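# Sort tested circuit boards into green and red totes

## Task

Now that testing is over, lift every circuit board out of its tester and drop it into the tote whose color (green or red) matches the light on that board's tester. Any board in the wrong-colored tote, or any tote pushed off its bench, means failure. Each lid is latched by a hook that lets go when its small black tab is pushed down. Testers are loose: they must stay upright on their own plates with their original facing. The robot must not fall over or be left tilted.

## Robot and tools

Robot: a Rainbow Robotics RB-Y1. Its base has two drive wheels plus two rear casters and cannot move sideways; it is 0.58 m wide, extends 0.10 m ahead of the wheel axle and 0.57 m behind it, and sweeps a 0.58 m radius when spinning in place. On top sits a folding leg and torso (torso_squat_rad, torso_shift_rad, torso_pitch_rad, torso_yaw_rad), a head (head_pan_rad, head_tilt_rad) and two 7-joint arms with parallel grippers. Each wrist camera sits in a case that sticks out sideways and can collide; with the starting arm pose the robot is up to 0.73 m wide.

Frames: the base frame has its origin on the floor between the drive wheels, x forward, y to the left, z up, in metres. left_hand and right_hand are printed in this frame as the point between the finger pads; the fingers point along the hand's -z and close along its x. The chest point is also in base frame. base_odometry is the base frame as it stood at scene start, computed from wheel turns only (slip counts as motion, bumps that rotate the robot are missed); heading in rad, positive left.

move: one action per call, parts start together. Allowed combinations: base and/or joints (optionally min_time_s, contact_limits); target alone or with min_time_s; or contact_limits alone. An empty call just reports state and images.
- base: a velocity command, not a position. {"x_m_s", "turn_rad_s", "for_s"}: forward speed in m/s (0.005 to 0.4 either sign, or 0), left turn rate in rad/s (0.02 to 1.509 either sign, or 0), duration in s (0.1 to 5). Omitted speeds are 0. Acceleration is 0.4 m/s² (turns 0.5 rad/s²), so the base coasts up to 1 s (turns 3.1 s) after for_s. Distance is roughly speed × for_s. If |x_m_s| + 0.27 × |turn_rad_s| exceeds 0.4 both are scaled down. The base does not stop on hitting furniture.
- joints: a dict of absolute targets by joint name, radians, grippers in metres of opening (0 to 0.1). Key ranges: torso_squat_rad 0 to 1.2 (bigger lowers chest), torso_shift_rad -0.3 to 0.6 (positive hips forward), torso_pitch_rad -0.2 to 1.4 (positive bows), torso_yaw_rad -1.5 to 1.5 (positive left; raise both arms outward 0.2 rad or more first). Combined: squat + shift <= 1.52; squat - shift + pitch <= 1.57; shift + 0.5 pitch - 0.4 squat <= 0.7; shift + 0.3 pitch - 0.5 squat <= 0.39. Shoulder pitch ±2.356 (negative swings arm forward/up); left shoulder roll 0 to 3.141, right -3.141 to 0 (away from body); shoulder yaw ±2.094; elbow -2.617 to 0.01 (negative bends); forearm roll ±3.141; wrist pitch -1.57 to 1.919; hand roll ±2.705; head_pan_rad -0.523 to 0.523; head_tilt_rad -0.35 to 1.57 (positive looks down). Right-arm yaw and roll signs follow the same left/counter-clockwise convention as the left.
- target: an absolute pose for one hand: side "left" or "right", x, y, z in metres in the base frame (-3 to 3), quat_wxyz in the form the hand lines print. It is solved once to joint angles and the hand travels on an arc, which can bow over 0.1 m on long moves; chain short steps. It is always waited for and is refused while another move still runs.
- min_time_s: 0.1 to 8 s, the minimum duration for arm, head and torso motions.
- contact_limits: per gripper (left_gripper_m, right_gripper_m), motor current in mA, 200 to 672.5; persists until changed; starts at 672.5. Lower values soften the grip.
- cameras: list of head_camera, left_wrist_camera, right_wrist_camera or all; [] for none. blocking: false returns in about 0.5 s while motion continues.
To grip, command an opening at least 0.005 m below the object's width.

wait: seconds 0 to 10, returns state; ends early when running moves settle. stop: brakes all running motions. zoom_image: camera plus region [x0, y0, x1, y1] in pixels, at most 504 by 504. finished_scene: scene = current scene number; irreversible, so only call when the boards are sorted and everything is stable.

Result lines: "move" reads done or the worst status. Hand status: reached (within 10 mm and 2 degrees), short (with the error) or refused (with reason). Joint words: done, off_target (resting away from target, maybe still pushing), stopped, contact_stop (torso only), time_out, limit_stop_at_<name> (built-in limit or self-collision guard, e.g. limit_stop_at_own_body_leg), not_followed after "joint command not followed" (arm-collision check), torque_fault, limit_stop_at_motor_heat. on_its_own lists things the robot did unasked; its "held at" value is a target. lidar_m: 12 distances, 30 degree sectors, first straight ahead then counter-clockwise, seen only at 0.23 m height, blind to glass; "-" means nothing. wheel_motors_off is 1 while wheels are cut. motor_effort in percent (bracket = peak); under about 30 at rest is normal. Joint torques, external joint torques, wrist force/torque and motor temperatures are raw, offset and noisy.

Dangers: a refused call or an unrequested stop (contact_stop, time_out, limit_stop_at_...) cancels the rest of that reply's move, wait and finished_scene calls. Never let arms hit or press each other; keep shoulder rolls about 0.5 rad outward when both reach forward. Exceeding a joint's load limit (shoulders 63.7, elbow 32.7, wrist joints 22.7 N m, held weight included) freezes everything 10 s. Hot motors (80 °C) brake an arm 30 to 60 s. Heavy or far-forward loads, hard stops while driving forward, or the body catching on furniture can tip the robot. Wheels stalled against something shut off for 2 s. Don't drop boards, release moving parts, slam lids, or shove testers and totes. Loose objects may get brief disturbances.

Each tool is called as name(argument=value, ...) on one line, values as JSON.

## Session

move()

Scene clock: 0.00 s.
Joint torques (N m): no reading
External joint torques (N m): no reading
Motor temperatures (°C): left_arm=[29 32 30 34 39 36 41] | right_arm=[35 33 28 33 45 37 36]
Wrist force (N): no reading
Wrist torque (N m): no reading
Wrist force, peak (N): no reading
base_odometry: x=+0.000 y=+0.000 heading=+0.000
lidar_m: 2.52 2.77 1.96 1.99 2.31 2.11 2.09 2.32 2.40 2.35 2.77 2.54
base_status: not commanded
joint_positions: torso_squat_rad=+0.350 torso_shift_rad=+0.000 torso_pitch_rad=+0.000 torso_yaw_rad=+0.000 left_shoulder_pitch_rad=+0.027 left_shoulder_roll_rad=+0.018 left_shoulder_yaw_rad=-0.025 left_elbow_rad=-0.232 left_forearm_roll_rad=+0.014 left_wrist_pitch_rad=+0.031 left_hand_roll_rad=-0.041 left_gripper_m=+0.100 right_shoulder_pitch_rad=+0.035 right_shoulder_roll_rad=-0.046 right_shoulder_yaw_rad=+0.024 right_elbow_rad=-0.288 right_forearm_roll_rad=+0.041 right_wrist_pitch_rad=+0.022 right_hand_roll_rad=+0.009 right_gripper_m=+0.099 head_pan_rad=+0.000 head_tilt_rad=+0.400
joint_status: not commanded
wheel_motors_off: 0
motor_effort: left_wheel=-1 right_wheel=+3
chest: x=-0.2280 y=-0.0007 z=+1.2475 quat_wxyz=(+1.000, +0.000, +0.000, +0.000) (m; base frame)
left_hand: x=-0.1412 y=+0.2314 z=+0.5672 quat_wxyz=(+0.996, +0.009, -0.088, -0.022) (m; base frame)
right_hand: x=-0.1186 y=-0.2534 z=+0.5712 quat_wxyz=(+0.992, -0.025, -0.115, +0.034) (m; base frame)
pictures: head_camera, left_wrist_camera, right_wrist_camera

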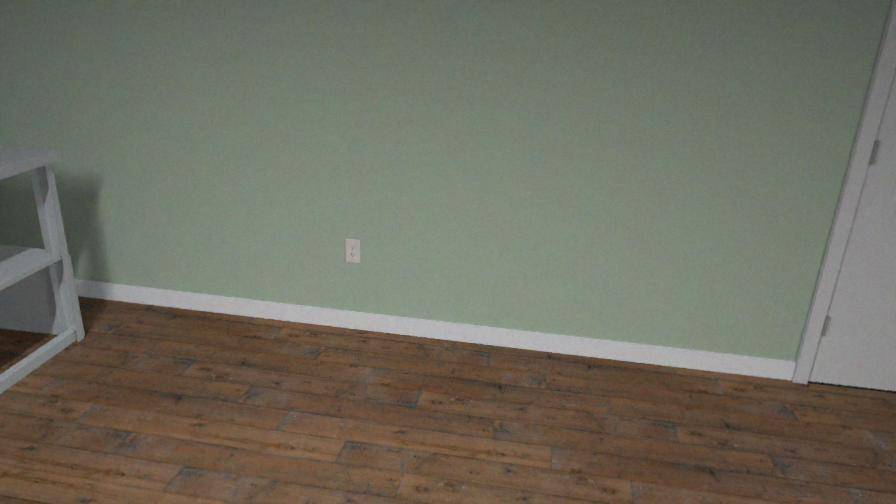

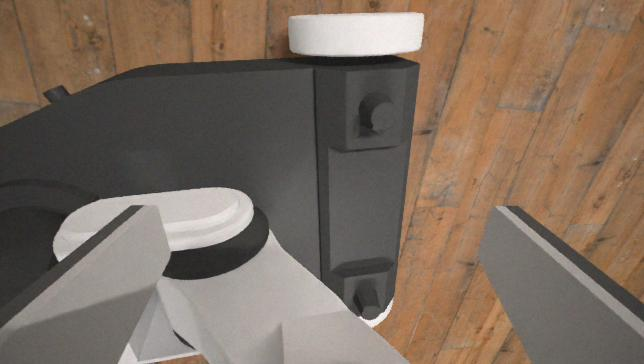

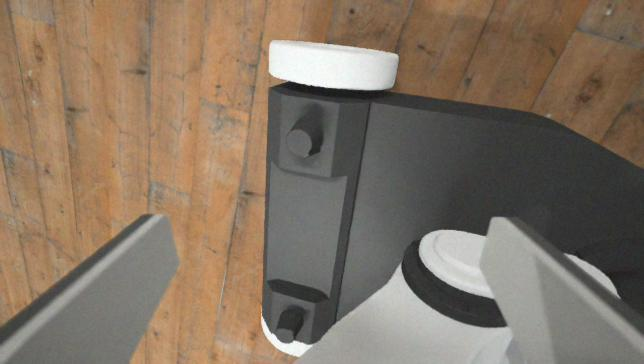

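move(base={"turn_rad_s":0.5,"for_s":2.1}, cameras=["head_camera"])

move(base={"turn_rad_s":0.5,"for_s":2.1}, cameras=["head_camera"])

move(base={"turn_rad_s":0.5,"for_s":2.1}, cameras=["head_camera"])

move(base={"turn_rad_s":0.5,"for_s":2.1}, cameras=["head_camera"])

move(base={"turn_rad_s":0.5,"for_s":2.1}, cameras=["head_camera"])

Scene clock: 12.37 s.
Joint torques (N m): left_arm=[-1.97 0.69 -0.09 -0.95 0.19 -0.45 0.08] | right_arm=[-2.18 -1.22 -0.37 -1.22 -0.06 -0.65 0.06]
External joint torques (N m): left_arm=[-0.04 0.08 -0.14 0.03 0.18 0.01 0.09] | right_arm=[0.12 0.58 -0.2 0.25 -0.13 -0.13 0.05]
Motor temperatures (°C): left_arm=[29 32 30 34 39 36 41] | right_arm=[35 33 28 33 45 37 36]
Wrist force (N): left_arm=[-2.5 -0.1 -9.5] | right_arm=[0.9 11.4 -12.7]
Wrist torque (N m): left_arm=[-0.03 -0.42 -0.22] | right_arm=[-0.13 0.78 0.50]
Wrist force, peak (N): left_arm=[-2.8 -0.2 -9.9] | right_arm=[0.4 11.4 -12.9]
move: done
base_odometry: x=+0.000 y=+0.000 heading=+1.050
lidar_m: 1.95 1.98 2.30 2.10 2.08 2.29 2.40 2.36 2.80 2.54 2.53 2.76
base_status: done (sent for 2.1 of 2.1 s)
joint_positions: torso_squat_rad=+0.350 torso_shift_rad=+0.000 torso_pitch_rad=+0.000 torso_yaw_rad=+0.000 left_shoulder_pitch_rad=+0.027 left_shoulder_roll_rad=+0.018 left_shoulder_yaw_rad=-0.025 left_elbow_rad=-0.232 left_forearm_roll_rad=+0.014 left_wrist_pitch_rad=+0.031 left_hand_roll_rad=-0.041 left_gripper_m=+0.100 right_shoulder_pitch_rad=+0.035 right_shoulder_roll_rad=-0.046 right_shoulder_yaw_rad=+0.024 right_elbow_rad=-0.288 right_forearm_roll_rad=+0.041 right_wrist_pitch_rad=+0.022 right_hand_roll_rad=+0.009 right_gripper_m=+0.099 head_pan_rad=+0.000 head_tilt_rad=+0.400
joint_status: not commanded
wheel_motors_off: 0
motor_effort: left_wheel=+1(20) right_wheel=+5(26)
chest: x=-0.2280 y=-0.0008 z=+1.2475 quat_wxyz=(+1.000, +0.000, +0.000, +0.000) (m; base frame)
left_hand: x=-0.1412 y=+0.2314 z=+0.5672 quat_wxyz=(+0.996, +0.009, -0.088, -0.022) (m; base frame)
right_hand: x=-0.1186 y=-0.2534 z=+0.5712 quat_wxyz=(+0.992, -0.025, -0.115, +0.034) (m; base frame)
pictures: head_camera
camera_calibration:
head_camera: T_world_to_cam=[[0.00558812, -0.998763, 0.0494074, -0.0729333], [-0.352738, -0.048201, -0.93448, 1.33893], [0.935706, -0.0122059, -0.352571, 0.642056], [0, 0, 0, 1]] pos_world=[-0.128076, -0.000468299, 1.48118]

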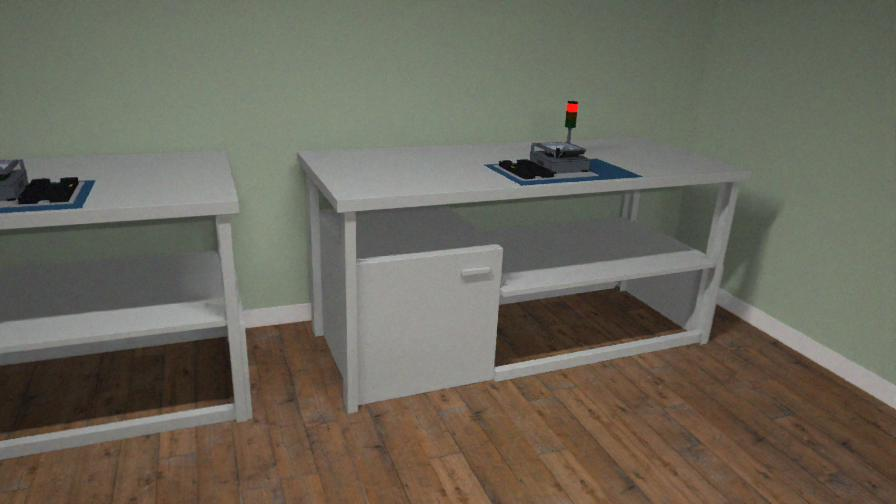

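Scene clock: 15.80 s.
Joint torques (N m): left_arm=[-1.88 0.53 0.08 -0.92 0.2 -0.44 0.08] | right_arm=[-2.31 -1.02 -0.32 -1.23 -0.17 -0.59 0]
External joint torques (N m): left_arm=[0.05 -0.08 0.03 0.06 0.2 0.01 0.09] | right_arm=[-0.01 0.78 -0.14 0.24 -0.24 -0.07 -0.01]
Motor temperatures (°C): left_arm=[29 32 30 34 39 36 41] | right_arm=[35 33 28 33 45 37 36]
Wrist force (N): left_arm=[-2.8 -0.3 -9.6] | right_arm=[0.7 10.9 -12.6]
Wrist torque (N m): left_arm=[-0.02 -0.46 -0.21] | right_arm=[-0.07 0.74 0.49]
Wrist force, peak (N): left_arm=[-3.0 -0.6 -9.9] | right_arm=[0.7 11.3 -12.9]
move: done
base_odometry: x=+0.000 y=+0.000 heading=+2.099
lidar_m: 2.31 2.10 2.08 2.29 2.36 2.32 2.78 2.57 2.55 2.80 1.95 1.98
base_status: done (sent for 2.1 of 2.1 s)
joint_positions: torso_squat_rad=+0.350 torso_shift_rad=+0.000 torso_pitch_rad=+0.000 torso_yaw_rad=+0.000 left_shoulder_pitch_rad=+0.027 left_shoulder_roll_rad=+0.018 left_shoulder_yaw_rad=-0.025 left_elbow_rad=-0.232 left_forearm_roll_rad=+0.014 left_wrist_pitch_rad=+0.031 left_hand_roll_rad=-0.041 left_gripper_m=+0.100 right_shoulder_pitch_rad=+0.035 right_shoulder_roll_rad=-0.046 right_shoulder_yaw_rad=+0.024 right_elbow_rad=-0.288 right_forearm_roll_rad=+0.041 right_wrist_pitch_rad=+0.022 right_hand_roll_rad=+0.009 right_gripper_m=+0.099 head_pan_rad=+0.000 head_tilt_rad=+0.400
joint_status: not commanded
wheel_motors_off: 0
motor_effort: left_wheel=+1(15) right_wheel=+6(24)
chest: x=-0.2280 y=-0.0008 z=+1.2475 quat_wxyz=(+1.000, +0.000, +0.000, +0.000) (m; base frame)
left_hand: x=-0.1412 y=+0.2314 z=+0.5672 quat_wxyz=(+0.996, +0.009, -0.088, -0.022) (m; base frame)
right_hand: x=-0.1186 y=-0.2534 z=+0.5712 quat_wxyz=(+0.992, -0.025, -0.115, +0.034) (m; base frame)
pictures: head_camera
camera_calibration:
head_camera: T_world_to_cam=[[0.00558764, -0.998763, 0.0494093, -0.0729348], [-0.352738, -0.0482026, -0.93448, 1.33893], [0.935705, -0.012207, -0.352571, 0.642056], [0, 0, 0, 1]] pos_world=[-0.128076, -0.000467019, 1.48118]

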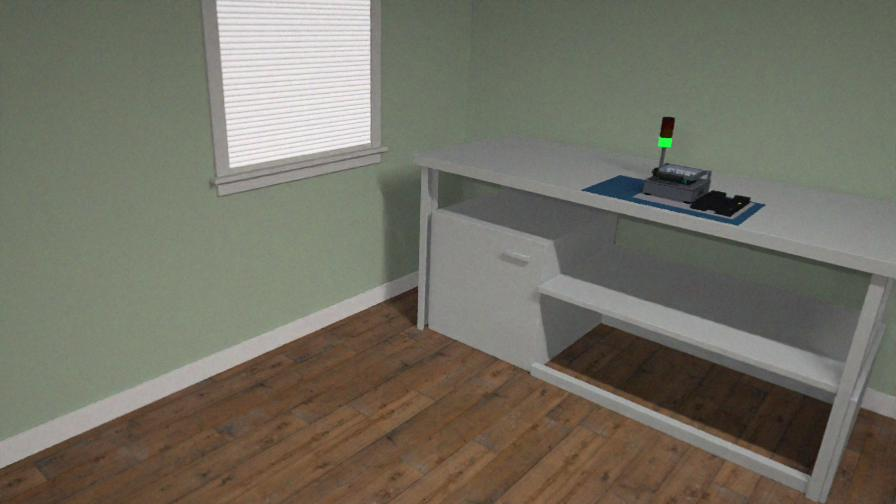

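Scene clock: 19.23 s.
Joint torques (N m): left_arm=[-1.93 0.73 0.08 -0.8 0.23 -0.41 0.09] | right_arm=[-2.29 -1.33 -0.45 -1.2 -0.12 -0.57 -0.03]
External joint torques (N m): left_arm=[0 0.12 0.02 0.19 0.22 0.04 0.1] | right_arm=[0.01 0.47 -0.27 0.26 -0.18 -0.04 -0.04]
Motor temperatures (°C): left_arm=[29 32 30 34 39 36 41] | right_arm=[35 33 28 33 45 37 36]
Wrist force (N): left_arm=[-2.8 -0.4 -9.6] | right_arm=[1.0 11.0 -12.8]
Wrist torque (N m): left_arm=[0.00 -0.46 -0.20] | right_arm=[-0.07 0.79 0.50]
Wrist force, peak (N): left_arm=[-2.9 -0.6 -9.9] | right_arm=[0.9 11.2 -12.8]
move: done
base_odometry: x=+0.000 y=+0.000 heading=-3.134
lidar_m: 2.08 2.29 2.37 2.31 2.77 2.54 2.51 2.79 1.99 2.02 2.31 2.10
base_status: done (sent for 2.1 of 2.1 s)
joint_positions: torso_squat_rad=+0.350 torso_shift_rad=+0.000 torso_pitch_rad=+0.000 torso_yaw_rad=+0.000 left_shoulder_pitch_rad=+0.027 left_shoulder_roll_rad=+0.018 left_shoulder_yaw_rad=-0.025 left_elbow_rad=-0.232 left_forearm_roll_rad=+0.014 left_wrist_pitch_rad=+0.031 left_hand_roll_rad=-0.041 left_gripper_m=+0.100 right_shoulder_pitch_rad=+0.035 right_shoulder_roll_rad=-0.046 right_shoulder_yaw_rad=+0.024 right_elbow_rad=-0.288 right_forearm_roll_rad=+0.041 right_wrist_pitch_rad=+0.022 right_hand_roll_rad=+0.009 right_gripper_m=+0.099 head_pan_rad=+0.000 head_tilt_rad=+0.400
joint_status: not commanded
wheel_motors_off: 0
motor_effort: left_wheel=+0(14) right_wheel=+5(23)
chest: x=-0.2280 y=-0.0008 z=+1.2475 quat_wxyz=(+1.000, +0.000, +0.000, +0.000) (m; base frame)
left_hand: x=-0.1412 y=+0.2314 z=+0.5672 quat_wxyz=(+0.996, +0.009, -0.088, -0.022) (m; base frame)
right_hand: x=-0.1186 y=-0.2534 z=+0.5712 quat_wxyz=(+0.992, -0.025, -0.115, +0.034) (m; base frame)
pictures: head_camera
camera_calibration:
head_camera: T_world_to_cam=[[0.00558726, -0.998763, 0.0494093, -0.072935], [-0.352737, -0.0482025, -0.93448, 1.33893], [0.935706, -0.0122073, -0.35257, 0.642056], [0, 0, 0, 1]] pos_world=[-0.128076, -0.000467072, 1.48118]

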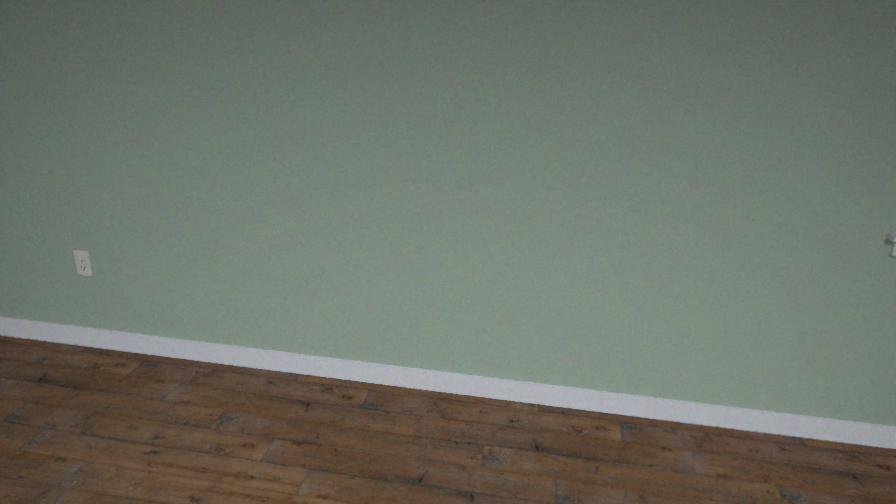

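Scene clock: 22.67 s.
Joint torques (N m): left_arm=[-2 0.61 0.3 -0.82 0.13 -0.39 0.08] | right_arm=[-2.4 -1.13 -0.57 -1.15 -0.12 -0.64 0.1]
External joint torques (N m): left_arm=[-0.06 0 0.24 0.16 0.12 0.06 0.09] | right_arm=[-0.1 0.68 -0.39 0.32 -0.19 -0.11 0.09]
Motor temperatures (°C): left_arm=[29 32 30 34 39 36 41] | right_arm=[35 33 28 33 45 37 36]
Wrist force (N): left_arm=[-3.0 -0.3 -9.7] | right_arm=[0.8 11.0 -12.6]
Wrist torque (N m): left_arm=[-0.01 -0.49 -0.20] | right_arm=[-0.08 0.76 0.51]
Wrist force, peak (N): left_arm=[-3.0 -0.3 -9.9] | right_arm=[0.6 11.2 -13.0]
move: done
base_odometry: x=+0.000 y=+0.000 heading=-2.084
lidar_m: 2.37 2.32 2.77 2.54 2.52 2.76 1.99 2.02 2.34 2.11 2.09 2.29
base_status: done (sent for 2.1 of 2.1 s)
joint_positions: torso_squat_rad=+0.350 torso_shift_rad=+0.000 torso_pitch_rad=+0.000 torso_yaw_rad=+0.000 left_shoulder_pitch_rad=+0.027 left_shoulder_roll_rad=+0.018 left_shoulder_yaw_rad=-0.025 left_elbow_rad=-0.232 left_forearm_roll_rad=+0.014 left_wrist_pitch_rad=+0.031 left_hand_roll_rad=-0.041 left_gripper_m=+0.100 right_shoulder_pitch_rad=+0.035 right_shoulder_roll_rad=-0.046 right_shoulder_yaw_rad=+0.024 right_elbow_rad=-0.288 right_forearm_roll_rad=+0.041 right_wrist_pitch_rad=+0.022 right_hand_roll_rad=+0.009 right_gripper_m=+0.099 head_pan_rad=+0.000 head_tilt_rad=+0.400
joint_status: not commanded
wheel_motors_off: 0
motor_effort: left_wheel=+0(15) right_wheel=+6(24)
chest: x=-0.2280 y=-0.0008 z=+1.2475 quat_wxyz=(+1.000, +0.000, +0.000, +0.000) (m; base frame)
left_hand: x=-0.1412 y=+0.2314 z=+0.5672 quat_wxyz=(+0.996, +0.009, -0.088, -0.022) (m; base frame)
right_hand: x=-0.1186 y=-0.2534 z=+0.5712 quat_wxyz=(+0.992, -0.025, -0.115, +0.034) (m; base frame)
pictures: head_camera
camera_calibration:
head_camera: T_world_to_cam=[[0.005587, -0.998763, 0.0494113, -0.0729356], [-0.352738, -0.0482042, -0.93448, 1.33893], [0.935706, -0.0122083, -0.352571, 0.642056], [0, 0, 0, 1]] pos_world=[-0.128076, -0.000464823, 1.48118]

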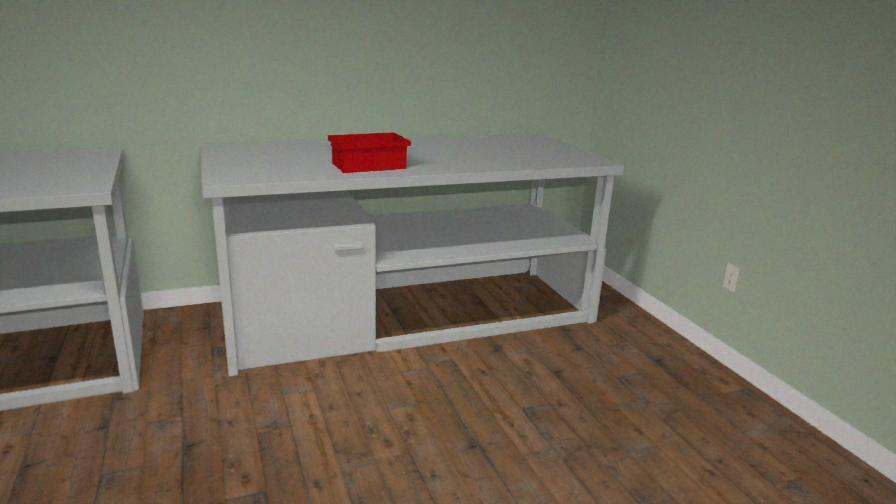

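Scene clock: 26.10 s.
Joint torques (N m): left_arm=[-1.92 0.77 0.14 -0.92 0.15 -0.43 0.08] | right_arm=[-2.13 -1.01 -0.19 -1.15 -0.17 -0.6 -0.05]
External joint torques (N m): left_arm=[0.02 0.15 0.09 0.07 0.15 0.02 0.09] | right_arm=[0.17 0.8 -0.01 0.31 -0.23 -0.07 -0.06]
Motor temperatures (°C): left_arm=[29 32 30 34 39 36 41] | right_arm=[35 33 28 33 45 37 36]
Wrist force (N): left_arm=[-2.9 -0.4 -9.7] | right_arm=[0.6 11.1 -12.5]
Wrist torque (N m): left_arm=[0.03 -0.48 -0.20] | right_arm=[-0.08 0.73 0.50]
Wrist force, peak (N): left_arm=[-2.9 -0.4 -9.9] | right_arm=[0.8 11.5 -12.8]
move: done
base_odometry: x=+0.000 y=+0.000 heading=-1.035
lidar_m: 2.77 2.53 2.52 2.75 1.95 1.98 2.31 2.14 2.12 2.31 2.38 2.33
base_status: done (sent for 2.1 of 2.1 s)
joint_positions: torso_squat_rad=+0.350 torso_shift_rad=+0.000 torso_pitch_rad=+0.000 torso_yaw_rad=+0.000 left_shoulder_pitch_rad=+0.027 left_shoulder_roll_rad=+0.018 left_shoulder_yaw_rad=-0.025 left_elbow_rad=-0.232 left_forearm_roll_rad=+0.014 left_wrist_pitch_rad=+0.031 left_hand_roll_rad=-0.041 left_gripper_m=+0.100 right_shoulder_pitch_rad=+0.035 right_shoulder_roll_rad=-0.046 right_shoulder_yaw_rad=+0.024 right_elbow_rad=-0.288 right_forearm_roll_rad=+0.041 right_wrist_pitch_rad=+0.022 right_hand_roll_rad=+0.009 right_gripper_m=+0.099 head_pan_rad=+0.000 head_tilt_rad=+0.400
joint_status: not commanded
wheel_motors_off: 0
motor_effort: left_wheel=+1(16) right_wheel=+4(23)
chest: x=-0.2280 y=-0.0008 z=+1.2475 quat_wxyz=(+1.000, +0.000, +0.000, +0.000) (m; base frame)
left_hand: x=-0.1412 y=+0.2314 z=+0.5672 quat_wxyz=(+0.996, +0.009, -0.088, -0.022) (m; base frame)
right_hand: x=-0.1186 y=-0.2534 z=+0.5712 quat_wxyz=(+0.992, -0.025, -0.115, +0.034) (m; base frame)
pictures: head_camera
camera_calibration:
head_camera: T_world_to_cam=[[0.00558658, -0.998763, 0.0494095, -0.072935], [-0.352737, -0.0482024, -0.93448, 1.33893], [0.935706, -0.012208, -0.35257, 0.642056], [0, 0, 0, 1]] pos_world=[-0.128076, -0.000466787, 1.48118]

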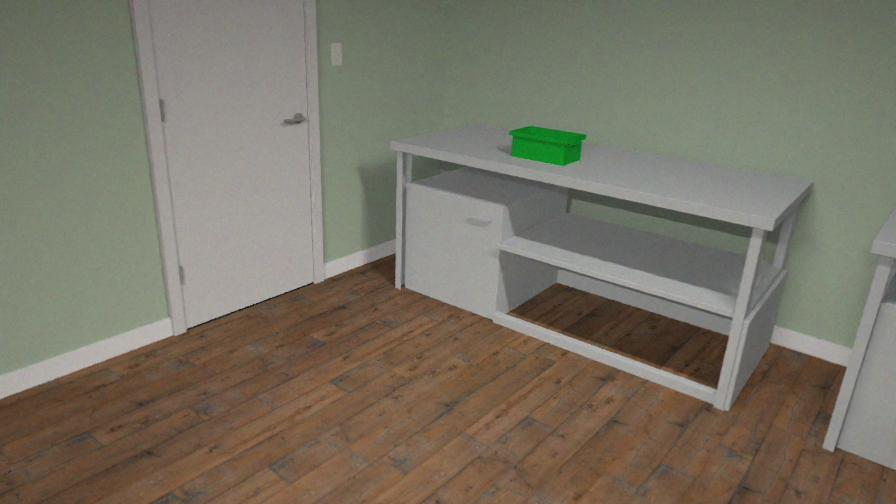

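move(base={"turn_rad_s":0.8,"for_s":2.0}, cameras=[])

move(base={"x_m_s":0.4,"for_s":4.75}, cameras=[])

move(base={"turn_rad_s":0.5,"for_s":1.77}, joints={"head_tilt_rad":0.6}, cameras=["head_camera"])

Scene clock: 52.07 s.
Joint torques (N m): left_arm=[-2.01 0.67 0.08 -0.92 0.23 -0.43 0.04] | right_arm=[-2.08 -1 -0.46 -1.2 -0.11 -0.55 -0.06]
External joint torques (N m): left_arm=[-0.08 0.06 0.02 0.07 0.22 0.02 0.05] | right_arm=[0.22 0.81 -0.29 0.27 -0.18 -0.03 -0.07]
Motor temperatures (°C): left_arm=[29 32 30 34 39 36 41] | right_arm=[35 33 28 33 45 37 36]
Wrist force (N): left_arm=[-2.8 -0.4 -9.5] | right_arm=[0.8 10.8 -12.7]
Wrist torque (N m): left_arm=[0.01 -0.46 -0.22] | right_arm=[-0.07 0.75 0.51]
Wrist force, peak (N): left_arm=[-2.7 -0.3 -10.0] | right_arm=[0.7 11.5 -12.8]
move: done
base_odometry: x=+0.000 y=+0.000 heading=+0.565
lidar_m: 2.78 1.95 1.98 2.31 2.11 2.09 2.31 2.40 2.35 2.80 2.54 2.52
base_status: done (sent for 2 of 2 s)
joint_positions: torso_squat_rad=+0.350 torso_shift_rad=+0.000 torso_pitch_rad=+0.000 torso_yaw_rad=+0.000 left_shoulder_pitch_rad=+0.027 left_shoulder_roll_rad=+0.018 left_shoulder_yaw_rad=-0.025 left_elbow_rad=-0.232 left_forearm_roll_rad=+0.014 left_wrist_pitch_rad=+0.031 left_hand_roll_rad=-0.041 left_gripper_m=+0.100 right_shoulder_pitch_rad=+0.035 right_shoulder_roll_rad=-0.046 right_shoulder_yaw_rad=+0.024 right_elbow_rad=-0.288 right_forearm_roll_rad=+0.041 right_wrist_pitch_rad=+0.022 right_hand_roll_rad=+0.009 right_gripper_m=+0.099 head_pan_rad=+0.000 head_tilt_rad=+0.400
joint_status: not commanded
wheel_motors_off: 0
motor_effort: left_wheel=+1(15) right_wheel=+5(25)
chest: x=-0.2280 y=-0.0008 z=+1.2475 quat_wxyz=(+1.000, +0.000, +0.000, +0.000) (m; base frame)
left_hand: x=-0.1412 y=+0.2314 z=+0.5672 quat_wxyz=(+0.996, +0.009, -0.088, -0.022) (m; base frame)
right_hand: x=-0.1186 y=-0.2534 z=+0.5712 quat_wxyz=(+0.992, -0.025, -0.115, +0.034) (m; base frame)
pictures: none
No camera images: "cameras" was empty.

Scene clock: 58.37 s.
Joint torques (N m): left_arm=[-1.64 0.65 0.1 -0.95 0.28 -0.37 0.11] | right_arm=[-2.1 -1.05 -0.64 -1.24 -0.22 -0.59 0.05]
External joint torques (N m): left_arm=[0.29 0.05 0.04 0.03 0.27 0.09 0.12] | right_arm=[0.19 0.76 -0.46 0.22 -0.28 -0.06 0.03]
Motor temperatures (°C): left_arm=[29 32 30 34 39 36 41] | right_arm=[35 33 28 33 45 37 36]
Wrist force (N): left_arm=[-2.8 -0.6 -9.8] | right_arm=[0.7 11.1 -12.6]
Wrist torque (N m): left_arm=[0.03 -0.46 -0.21] | right_arm=[-0.09 0.75 0.51]
Wrist force, peak (N): left_arm=[-2.7 -0.4 -10.0] | right_arm=[1.0 11.4 -13.0]
move: done
base_odometry: x=+1.610 y=+1.022 heading=+0.565
lidar_m: 0.97 1.16 1.09 0.87 1.26 3.55 3.92 3.72 2.59 1.30 1.06 1.06
base_status: done (sent for 4.77 of 4.77 s)
joint_positions: torso_squat_rad=+0.350 torso_shift_rad=+0.000 torso_pitch_rad=+0.000 torso_yaw_rad=+0.000 left_shoulder_pitch_rad=+0.026 left_shoulder_roll_rad=+0.018 left_shoulder_yaw_rad=-0.025 left_elbow_rad=-0.232 left_forearm_roll_rad=+0.014 left_wrist_pitch_rad=+0.031 left_hand_roll_rad=-0.041 left_gripper_m=+0.100 right_shoulder_pitch_rad=+0.035 right_shoulder_roll_rad=-0.046 right_shoulder_yaw_rad=+0.024 right_elbow_rad=-0.288 right_forearm_roll_rad=+0.041 right_wrist_pitch_rad=+0.022 right_hand_roll_rad=+0.009 right_gripper_m=+0.099 head_pan_rad=+0.000 head_tilt_rad=+0.400
joint_status: not commanded
wheel_motors_off: 0
motor_effort: left_wheel=+2(32) right_wheel=-3(28)
chest: x=-0.2280 y=-0.0008 z=+1.2475 quat_wxyz=(+1.000, +0.000, +0.000, +0.000) (m; base frame)
left_hand: x=-0.1412 y=+0.2314 z=+0.5672 quat_wxyz=(+0.996, +0.009, -0.088, -0.022) (m; base frame)
right_hand: x=-0.1186 y=-0.2534 z=+0.5712 quat_wxyz=(+0.992, -0.025, -0.115, +0.034) (m; base frame)
pictures: none
No camera images: "cameras" was empty.

Scene clock: 61.43 s.
Joint torques (N m): left_arm=[-1.4 0.59 0.27 -0.79 0.23 -0.49 0.12] | right_arm=[-2.07 -1.04 -0.3 -1.08 -0.2 -0.55 0.06]
External joint torques (N m): left_arm=[0.54 -0.02 0.21 0.2 0.23 -0.04 0.13] | right_arm=[0.22 0.76 -0.13 0.39 -0.27 -0.02 0.05]
Motor temperatures (°C): left_arm=[29 32 30 34 39 36 41] | right_arm=[35 33 28 33 45 37 36]
Wrist force (N): left_arm=[-2.6 -0.4 -9.7] | right_arm=[0.8 11.1 -12.4]
Wrist torque (N m): left_arm=[0.00 -0.44 -0.20] | right_arm=[-0.09 0.76 0.50]
Wrist force, peak (N): left_arm=[-2.8 -0.5 -10.0] | right_arm=[0.8 11.1 -12.9]
move: done
base_odometry: x=+1.610 y=+1.022 heading=+1.449
lidar_m: 1.41 0.87 1.06 3.17 3.69 3.69 3.54 1.53 1.12 1.08 1.10 0.97
base_status: done (sent for 1.77 of 1.77 s)
joint_positions: torso_squat_rad=+0.350 torso_shift_rad=+0.000 torso_pitch_rad=+0.000 torso_yaw_rad=+0.000 left_shoulder_pitch_rad=+0.026 left_shoulder_roll_rad=+0.018 left_shoulder_yaw_rad=-0.025 left_elbow_rad=-0.232 left_forearm_roll_rad=+0.014 left_wrist_pitch_rad=+0.031 left_hand_roll_rad=-0.041 left_gripper_m=+0.100 right_shoulder_pitch_rad=+0.035 right_shoulder_roll_rad=-0.046 right_shoulder_yaw_rad=+0.024 right_elbow_rad=-0.288 right_forearm_roll_rad=+0.041 right_wrist_pitch_rad=+0.022 right_hand_roll_rad=+0.009 right_gripper_m=+0.099 head_pan_rad=+0.000 head_tilt_rad=+0.600
joint_status: all done
wheel_motors_off: 0
motor_effort: left_wheel=+1(30) right_wheel=+4(28)
chest: x=-0.2280 y=-0.0008 z=+1.2475 quat_wxyz=(+1.000, +0.000, +0.000, +0.000) (m; base frame)
left_hand: x=-0.1412 y=+0.2314 z=+0.5672 quat_wxyz=(+0.996, +0.009, -0.088, -0.022) (m; base frame)
right_hand: x=-0.1186 y=-0.2534 z=+0.5712 quat_wxyz=(+0.992, -0.025, -0.115, +0.034) (m; base frame)
pictures: head_camera
camera_calibration:
head_camera: T_world_to_cam=[[0.0154813, -0.998761, 0.047293, -0.0678349], [-0.531377, -0.0482847, -0.845758, 1.17372], [0.846994, -0.012037, -0.531466, 0.882724], [0, 0, 0, 1]] pos_world=[-0.122925, -0.000452956, 1.46503]

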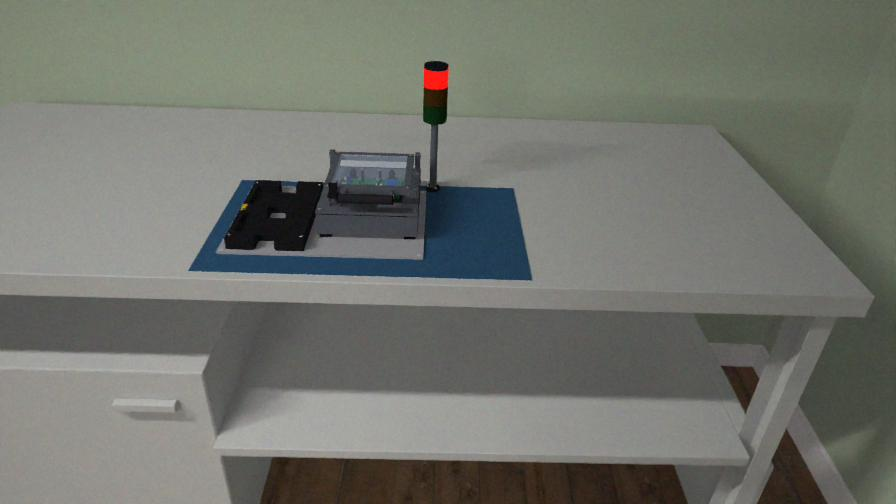

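zoom_image(camera="head_camera", region=[200, 130, 460, 276])

Scaled by 1.938 from the camera's 896x504 image, which has a finer 1280x720 frame.

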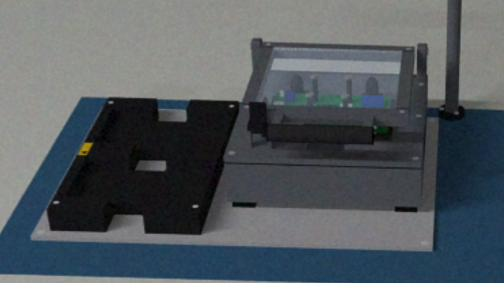

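move(target={"side":"left","x":0.3,"y":0.35,"z":1.1,"quat_wxyz":[0.966,0,-0.259,0]}, cameras=[])

move(target={"side":"right","x":0.3,"y":-0.35,"z":1.1,"quat_wxyz":[0.966,0,-0.259,0]}, cameras=[])

move(base={"x_m_s":0.2,"for_s":2.1}, joints={"head_tilt_rad":0.9})

Scene clock: 83.03 s.
Joint torques (N m): left_arm=[-16.89 10.64 5.98 -5.56 -0.11 -1.14 0.14] | right_arm=[-2.14 -1.37 -0.71 -1.26 -0.16 -0.59 -0.01]
External joint torques (N m): left_arm=[2.27 -1.14 -0.23 1.45 0.03 -0.07 0.17] | right_arm=[0.16 0.44 -0.54 0.21 -0.22 -0.06 -0.02]
Motor temperatures (°C): left_arm=[29 32 30 34 38 36 41] | right_arm=[35 33 28 33 45 37 36]
Wrist force (N): left_arm=[-4.7 0.0 -9.3] | right_arm=[0.7 11.0 -12.6]
Wrist torque (N m): left_arm=[-0.01 -0.58 -0.20] | right_arm=[-0.07 0.75 0.49]
Wrist force, peak (N): left_arm=[-5.4 -2.0 -9.7] | right_arm=[1.0 11.5 -12.9]
move: done
base_odometry: x=+1.610 y=+1.021 heading=+1.449
lidar_m: 1.41 0.87 1.05 3.18 3.69 3.69 3.54 1.53 1.13 1.08 1.10 0.98
base_status: not commanded
joint_positions: torso_squat_rad=+0.350 torso_shift_rad=+0.000 torso_pitch_rad=+0.000 torso_yaw_rad=+0.000 left_shoulder_pitch_rad=-0.656 left_shoulder_roll_rad=+0.688 left_shoulder_yaw_rad=+0.016 left_elbow_rad=-1.488 left_forearm_roll_rad=+0.637 left_wrist_pitch_rad=+1.613 left_hand_roll_rad=+0.149 left_gripper_m=+0.100 right_shoulder_pitch_rad=+0.035 right_shoulder_roll_rad=-0.046 right_shoulder_yaw_rad=+0.024 right_elbow_rad=-0.288 right_forearm_roll_rad=+0.041 right_wrist_pitch_rad=+0.022 right_hand_roll_rad=+0.009 right_gripper_m=+0.099 head_pan_rad=+0.000 head_tilt_rad=+0.600
joint_status: all done
wheel_motors_off: 0
motor_effort: left_wheel=+3(5) right_wheel=+5(7)
chest: x=-0.2280 y=-0.0008 z=+1.2475 quat_wxyz=(+1.000, +0.000, +0.000, +0.000) (m; base frame)
left_hand: x=+0.3000 y=+0.3500 z=+1.1003 quat_wxyz=(+0.966, +0.000, -0.259, +0.000) (m; base frame)
left_hand_status: reached (checked arc, planned for 1.6 s): 0 mm and 0.0 deg off.
right_hand: x=-0.1186 y=-0.2534 z=+0.5712 quat_wxyz=(+0.992, -0.025, -0.115, +0.034) (m; base frame)
pictures: none
No camera images: "cameras" was empty.

Scene clock: 84.90 s.
Joint torques (N m): left_arm=[-17.25 10.85 5.86 -5.79 0.02 -1.16 0.15] | right_arm=[-17.17 -11.49 -6.05 -5.75 0.22 -1.31 -0.14]
External joint torques (N m): left_arm=[1.95 -0.93 -0.36 1.21 0.15 -0.1 0.18] | right_arm=[3.23 1.71 0.75 1.27 -0.19 -0.25 -0.17]
Motor temperatures (°C): left_arm=[29 32 30 34 38 36 41] | right_arm=[35 33 28 33 45 37 36]
Wrist force (N): left_arm=[-4.8 -0.2 -9.6] | right_arm=[-0.9 10.5 -12.3]
Wrist torque (N m): left_arm=[0.00 -0.58 -0.20] | right_arm=[0.00 0.68 0.49]
Wrist force, peak (N): left_arm=[-4.9 0.2 -9.6] | right_arm=[-1.6 13.1 -12.5]
move: done
base_odometry: x=+1.610 y=+1.021 heading=+1.448
lidar_m: 1.41 0.87 1.05 3.17 3.68 3.69 3.54 1.53 1.13 1.08 1.10 0.99
base_status: not commanded
joint_positions: torso_squat_rad=+0.350 torso_shift_rad=+0.000 torso_pitch_rad=+0.000 torso_yaw_rad=+0.000 left_shoulder_pitch_rad=-0.656 left_shoulder_roll_rad=+0.688 left_shoulder_yaw_rad=+0.016 left_elbow_rad=-1.488 left_forearm_roll_rad=+0.637 left_wrist_pitch_rad=+1.613 left_hand_roll_rad=+0.149 left_gripper_m=+0.100 right_shoulder_pitch_rad=-0.657 right_shoulder_roll_rad=-0.725 right_shoulder_yaw_rad=+0.030 right_elbow_rad=-1.494 right_forearm_roll_rad=-0.676 right_wrist_pitch_rad=+1.591 right_hand_roll_rad=-0.186 right_gripper_m=+0.099 head_pan_rad=+0.000 head_tilt_rad=+0.600
joint_status: all done
wheel_motors_off: 0
motor_effort: left_wheel=+1(4) right_wheel=+6(9)
chest: x=-0.2280 y=-0.0007 z=+1.2475 quat_wxyz=(+1.000, +0.000, +0.000, +0.000) (m; base frame)
left_hand: x=+0.3000 y=+0.3500 z=+1.1003 quat_wxyz=(+0.966, +0.000, -0.259, +0.000) (m; base frame)
right_hand: x=+0.2999 y=-0.3500 z=+1.1007 quat_wxyz=(+0.966, +0.000, -0.260, +0.000) (m; base frame)
right_hand_status: reached (checked arc, planned for 1.5 s): 1 mm and 0.1 deg off.
pictures: none
No camera images: "cameras" was empty.

Scene clock: 87.97 s.
Joint torques (N m): left_arm=[-17.86 10.79 6.17 -5.87 0.05 -1.1 0.17] | right_arm=[-18.08 -11.69 -5.78 -5.8 0.42 -1.31 -0.08]
External joint torques (N m): left_arm=[1.34 -0.99 -0.04 1.14 0.19 -0.04 0.2] | right_arm=[2.31 1.51 1.02 1.23 0.01 -0.25 -0.11]
Motor temperatures (°C): left_arm=[29 32 30 34 38 36 41] | right_arm=[35 33 28 33 45 37 36]
Wrist force (N): left_arm=[-4.7 -0.1 -9.3] | right_arm=[-1.0 10.7 -12.3]
Wrist torque (N m): left_arm=[0.01 -0.58 -0.22] | right_arm=[-0.04 0.69 0.49]
Wrist force, peak (N): left_arm=[-5.0 0.0 -9.6] | right_arm=[-1.0 10.9 -12.4]
move: done
base_odometry: x=+1.661 y=+1.438 heading=+1.449
lidar_m: 0.99 0.64 0.55 1.47 3.69 4.09 3.96 1.53 1.13 1.09 0.72 0.94
base_status: done (sent for 2.1 of 2.1 s)
joint_positions: torso_squat_rad=+0.350 torso_shift_rad=+0.000 torso_pitch_rad=+0.000 torso_yaw_rad=+0.000 left_shoulder_pitch_rad=-0.656 left_shoulder_roll_rad=+0.688 left_shoulder_yaw_rad=+0.016 left_elbow_rad=-1.488 left_forearm_roll_rad=+0.637 left_wrist_pitch_rad=+1.613 left_hand_roll_rad=+0.149 left_gripper_m=+0.100 right_shoulder_pitch_rad=-0.657 right_shoulder_roll_rad=-0.725 right_shoulder_yaw_rad=+0.030 right_elbow_rad=-1.494 right_forearm_roll_rad=-0.676 right_wrist_pitch_rad=+1.591 right_hand_roll_rad=-0.186 right_gripper_m=+0.099 head_pan_rad=+0.000 head_tilt_rad=+0.900
joint_status: all done
wheel_motors_off: 0
motor_effort: left_wheel=+1(27) right_wheel=-4(30)
chest: x=-0.2280 y=-0.0007 z=+1.2475 quat_wxyz=(+1.000, +0.000, +0.000, +0.000) (m; base frame)
left_hand: x=+0.3000 y=+0.3500 z=+1.1002 quat_wxyz=(+0.966, +0.000, -0.259, +0.000) (m; base frame)
right_hand: x=+0.2998 y=-0.3500 z=+1.1005 quat_wxyz=(+0.966, +0.000, -0.260, +0.000) (m; base frame)
pictures: head_camera, left_wrist_camera, right_wrist_camera
camera_calibration:
head_camera: T_world_to_cam=[[0.0290386, -0.998752, 0.0406304, -0.0553471], [-0.757537, -0.0485082, -0.650987, 0.845165], [0.652146, -0.0118752, -0.758001, 1.17054], [0, 0, 0, 1]] pos_world=[-0.12151, -0.000380083, 1.43971]
left_wrist_camera: T_world_to_cam=[[0.871689, 0.0153752, 0.489818, -0.807114], [-0.22767, -0.872391, 0.432551, -0.0679351], [0.433963, -0.488567, -0.756953, 0.942626], [0, 0, 0, 1]] pos_world=[0.279021, 0.413679, 1.13825]
right_wrist_camera: T_world_to_cam=[[-0.856035, 0.020375, -0.516516, 0.834697], [-0.213375, 0.896193, 0.388985, -0.0172072], [0.470823, 0.443196, -0.762825, 0.925156], [0, 0, 0, 1]] pos_world=[0.275273, -0.411611, 1.14356]

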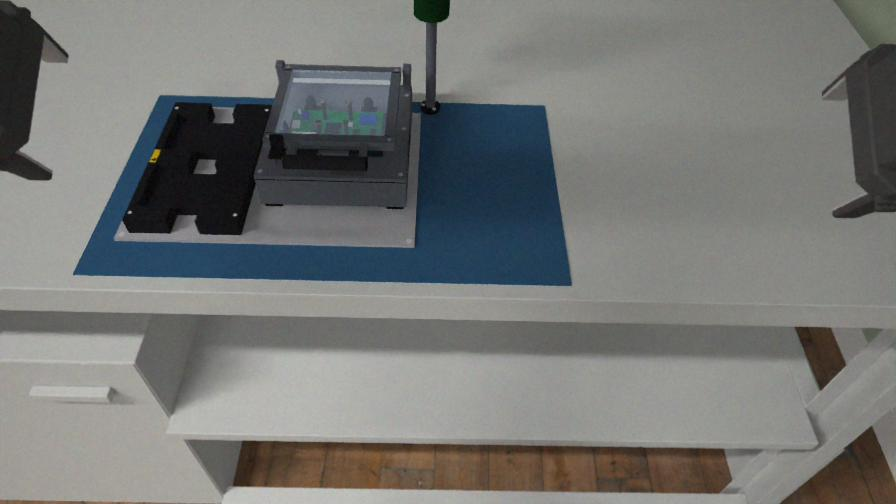

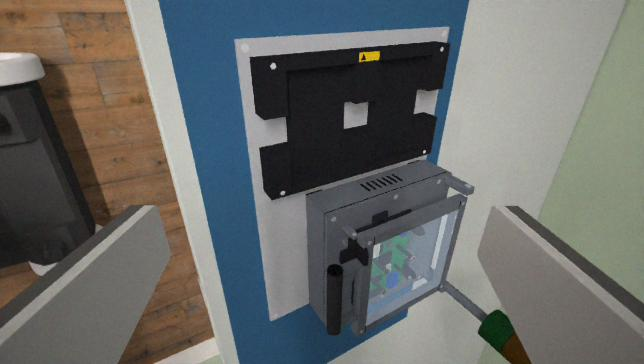

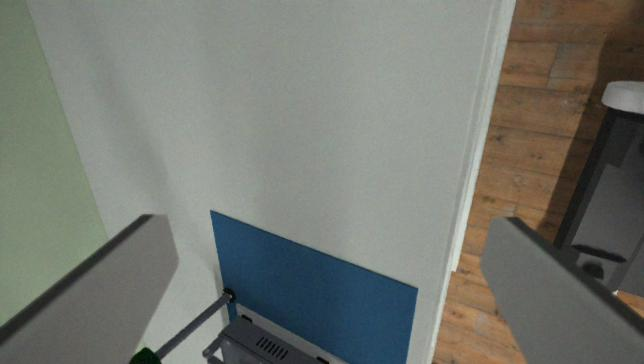

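zoom_image(camera="head_camera", region=[240, 50, 440, 220])

zoom_image(camera="left_wrist_camera", region=[290, 150, 490, 350])

Scaled by 2.520 from the camera's 896x504 image, which has a finer 1280x720 frame.

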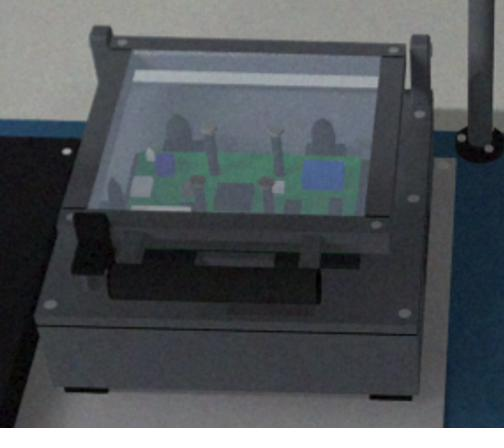

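Scaled by 2.520 from the camera's 644x364 image, which has a finer 920x520 frame.

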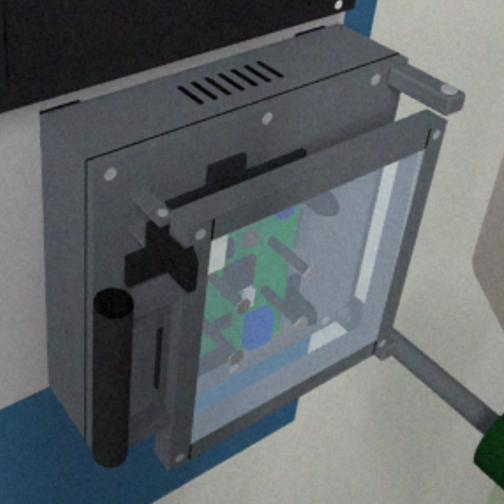

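move(target={"side":"left","x":0.31,"y":0.27,"z":1.06,"quat_wxyz":[0.966,0,-0.259,0]}, cameras=["head_camera","left_wrist_camera"])

zoom_image(camera="left_wrist_camera", region=[240, 130, 540, 364])

Scene clock: 116.50 s.
Joint torques (N m): left_arm=[-18.68 9.05 6.39 -7.13 0.03 -1.1 -0.13] | right_arm=[-17.88 -11.92 -5.96 -5.94 0.3 -1.26 -0.14]
External joint torques (N m): left_arm=[1.12 0.22 0.46 0.36 0.3 -0.08 -0.11] | right_arm=[2.52 1.28 0.84 1.09 -0.12 -0.2 -0.17]
Motor temperatures (°C): left_arm=[29 32 30 34 38 36 41] | right_arm=[36 34 28 33 45 37 36]
Wrist force (N): left_arm=[-5.0 -0.1 -9.3] | right_arm=[-0.8 10.5 -12.4]
Wrist torque (N m): left_arm=[-0.01 -0.63 -0.23] | right_arm=[-0.03 0.69 0.48]
Wrist force, peak (N): left_arm=[-5.9 -1.1 -10.6] | right_arm=[-0.9 11.1 -12.4]
move: done
base_odometry: x=+1.661 y=+1.438 heading=+1.449
lidar_m: 0.98 0.63 0.55 1.46 3.68 4.09 3.96 1.54 1.13 1.09 0.71 0.94
base_status: not commanded
joint_positions: torso_squat_rad=+0.350 torso_shift_rad=+0.000 torso_pitch_rad=+0.000 torso_yaw_rad=+0.000 left_shoulder_pitch_rad=-0.666 left_shoulder_roll_rad=+0.536 left_shoulder_yaw_rad=-0.128 left_elbow_rad=-1.504 left_forearm_roll_rad=+0.498 left_wrist_pitch_rad=+1.561 left_hand_roll_rad=+0.296 left_gripper_m=+0.100 right_shoulder_pitch_rad=-0.657 right_shoulder_roll_rad=-0.725 right_shoulder_yaw_rad=+0.030 right_elbow_rad=-1.494 right_forearm_roll_rad=-0.676 right_wrist_pitch_rad=+1.591 right_hand_roll_rad=-0.186 right_gripper_m=+0.099 head_pan_rad=+0.000 head_tilt_rad=+0.900
joint_status: all done
wheel_motors_off: 0
motor_effort: left_wheel=+3(4) right_wheel=-2(3)
chest: x=-0.2280 y=-0.0008 z=+1.2475 quat_wxyz=(+1.000, +0.000, +0.000, +0.000) (m; base frame)
left_hand: x=+0.3099 y=+0.2699 z=+1.0600 quat_wxyz=(+0.966, +0.000, -0.259, +0.000) (m; base frame)
left_hand_status: reached (checked arc, planned for 0.5 s): 0 mm and 0.0 deg off.
right_hand: x=+0.2998 y=-0.3501 z=+1.1005 quat_wxyz=(+0.966, +0.000, -0.260, +0.000) (m; base frame)
pictures: head_camera, left_wrist_camera
camera_calibration:
head_camera: T_world_to_cam=[[0.029015, -0.998755, 0.040568, -0.0553059], [-0.757505, -0.0484503, -0.651029, 0.845196], [0.652184, -0.0118408, -0.757968, 1.17053], [0, 0, 0, 1]] pos_world=[-0.121555, -0.000426997, 1.43971]
left_wrist_camera: T_world_to_cam=[[0.871922, 0.0152605, 0.489407, -0.794446], [-0.227592, -0.872349, 0.432677, -0.118429], [0.433537, -0.488646, -0.757147, 0.869111], [0, 0, 0, 1]] pos_world=[0.28895, 0.3335, 1.09809]

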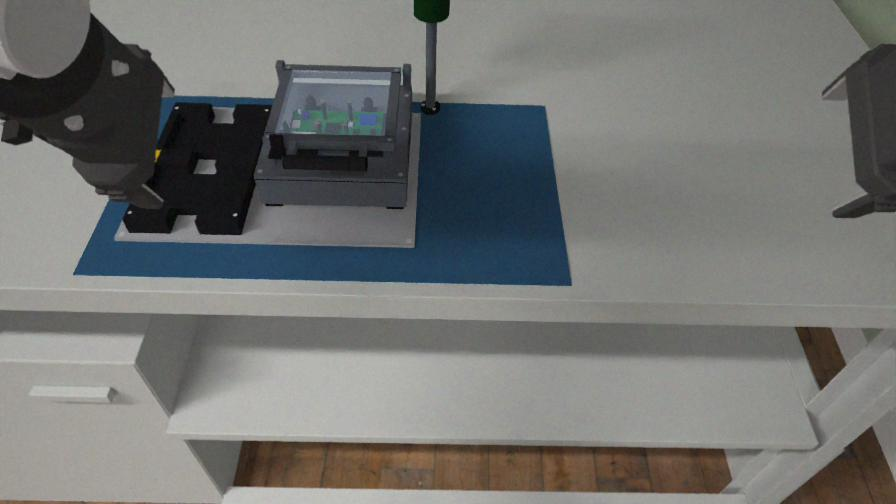

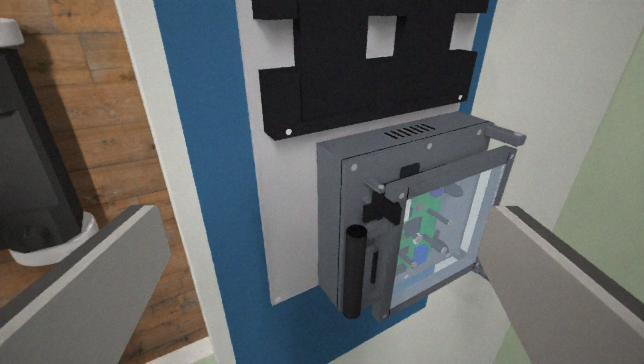

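Scaled by 1.680 from the camera's 644x364 image, which has a finer 920x520 frame.

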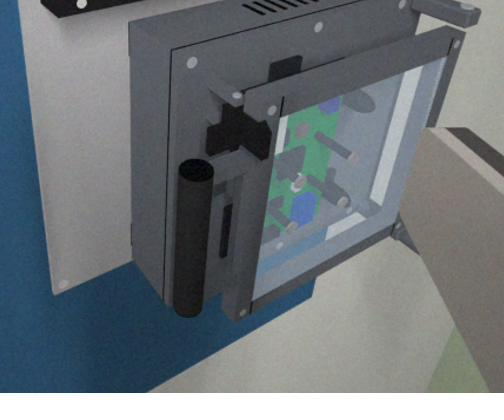

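move(target={"side":"left","x":0.40,"y":0.31,"z":1.0,"quat_wxyz":[0.94,-0.342,0,0]}, cameras=["left_wrist_camera"])

zoom_image(camera="left_wrist_camera", region=[200, 100, 500, 350])

Scene clock: 148.60 s.
Joint torques (N m): left_arm=[-21.95 10.14 2.03 -7.69 0.89 -0.7 0.29] | right_arm=[-18.46 -11.73 -6.27 -6.07 0.27 -1.25 -0.09]
External joint torques (N m): left_arm=[1.88 -1.14 0.72 1.5 0.07 0.15 0.32] | right_arm=[1.93 1.47 0.53 0.96 -0.14 -0.19 -0.12]
Motor temperatures (°C): left_arm=[30 32 30 34 38 36 41] | right_arm=[36 34 28 33 45 37 36]
Wrist force (N): left_arm=[-4.9 2.4 -8.0] | right_arm=[-0.9 10.8 -12.3]
Wrist torque (N m): left_arm=[-0.13 -0.62 -0.20] | right_arm=[-0.06 0.69 0.50]
Wrist force, peak (N): left_arm=[-6.4 0.1 -9.9] | right_arm=[-0.9 11.1 -12.4]
move: short
base_odometry: x=+1.661 y=+1.438 heading=+1.449
lidar_m: 0.99 0.63 0.55 1.46 3.68 4.11 3.96 1.53 1.13 1.09 0.71 0.94
base_status: not commanded
joint_positions: torso_squat_rad=+0.350 torso_shift_rad=+0.000 torso_pitch_rad=+0.000 torso_yaw_rad=+0.000 left_shoulder_pitch_rad=-1.057 left_shoulder_roll_rad=+0.498 left_shoulder_yaw_rad=+0.202 left_elbow_rad=-0.267 left_forearm_roll_rad=+0.818 left_wrist_pitch_rad=+0.908 left_hand_roll_rad=-0.281 left_gripper_m=+0.100 right_shoulder_pitch_rad=-0.657 right_shoulder_roll_rad=-0.725 right_shoulder_yaw_rad=+0.030 right_elbow_rad=-1.494 right_forearm_roll_rad=-0.676 right_wrist_pitch_rad=+1.591 right_hand_roll_rad=-0.186 right_gripper_m=+0.099 head_pan_rad=+0.000 head_tilt_rad=+0.900
joint_status: all done
wheel_motors_off: 0
motor_effort: left_wheel=+2(5) right_wheel=-3(4)
chest: x=-0.2280 y=-0.0007 z=+1.2475 quat_wxyz=(+1.000, +0.000, +0.000, +0.000) (m; base frame)
left_hand: x=+0.3992 y=+0.3098 z=+1.0005 quat_wxyz=(+0.929, -0.186, -0.301, +0.109) (m; base frame)
left_hand_status: short (checked arc, as near as the solve gets, planned for 1.6 s): 1 mm and 41.1 deg off. The place is met; only the turn is off.
right_hand: x=+0.2998 y=-0.3500 z=+1.1005 quat_wxyz=(+0.966, +0.000, -0.260, +0.000) (m; base frame)
pictures: left_wrist_camera
camera_calibration:
left_wrist_camera: T_world_to_cam=[[0.800275, 0.32574, 0.503441, -0.925418], [-0.198056, -0.648873, 0.734669, -0.420671], [0.56598, -0.687647, -0.454762, 0.511068], [0, 0, 0, 1]] pos_world=[0.368018, 0.379918, 1.00736]

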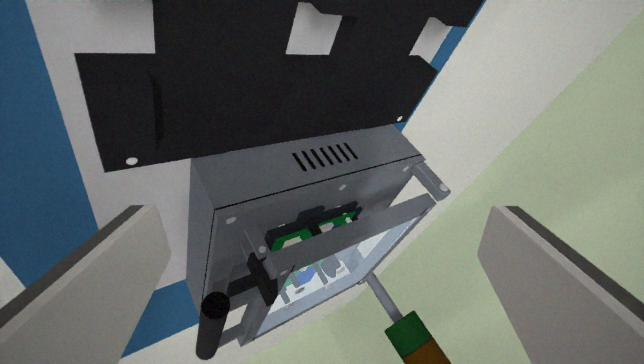

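Scaled by 1.680 from the camera's 644x364 image, which has a finer 920x520 frame.

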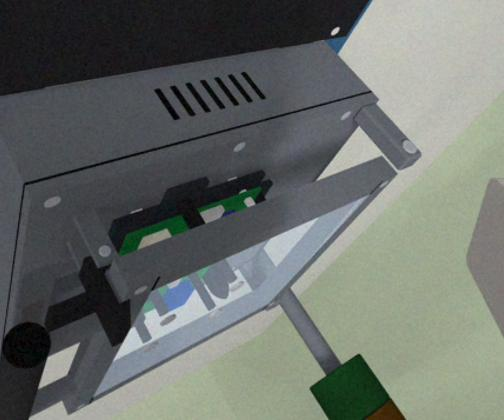

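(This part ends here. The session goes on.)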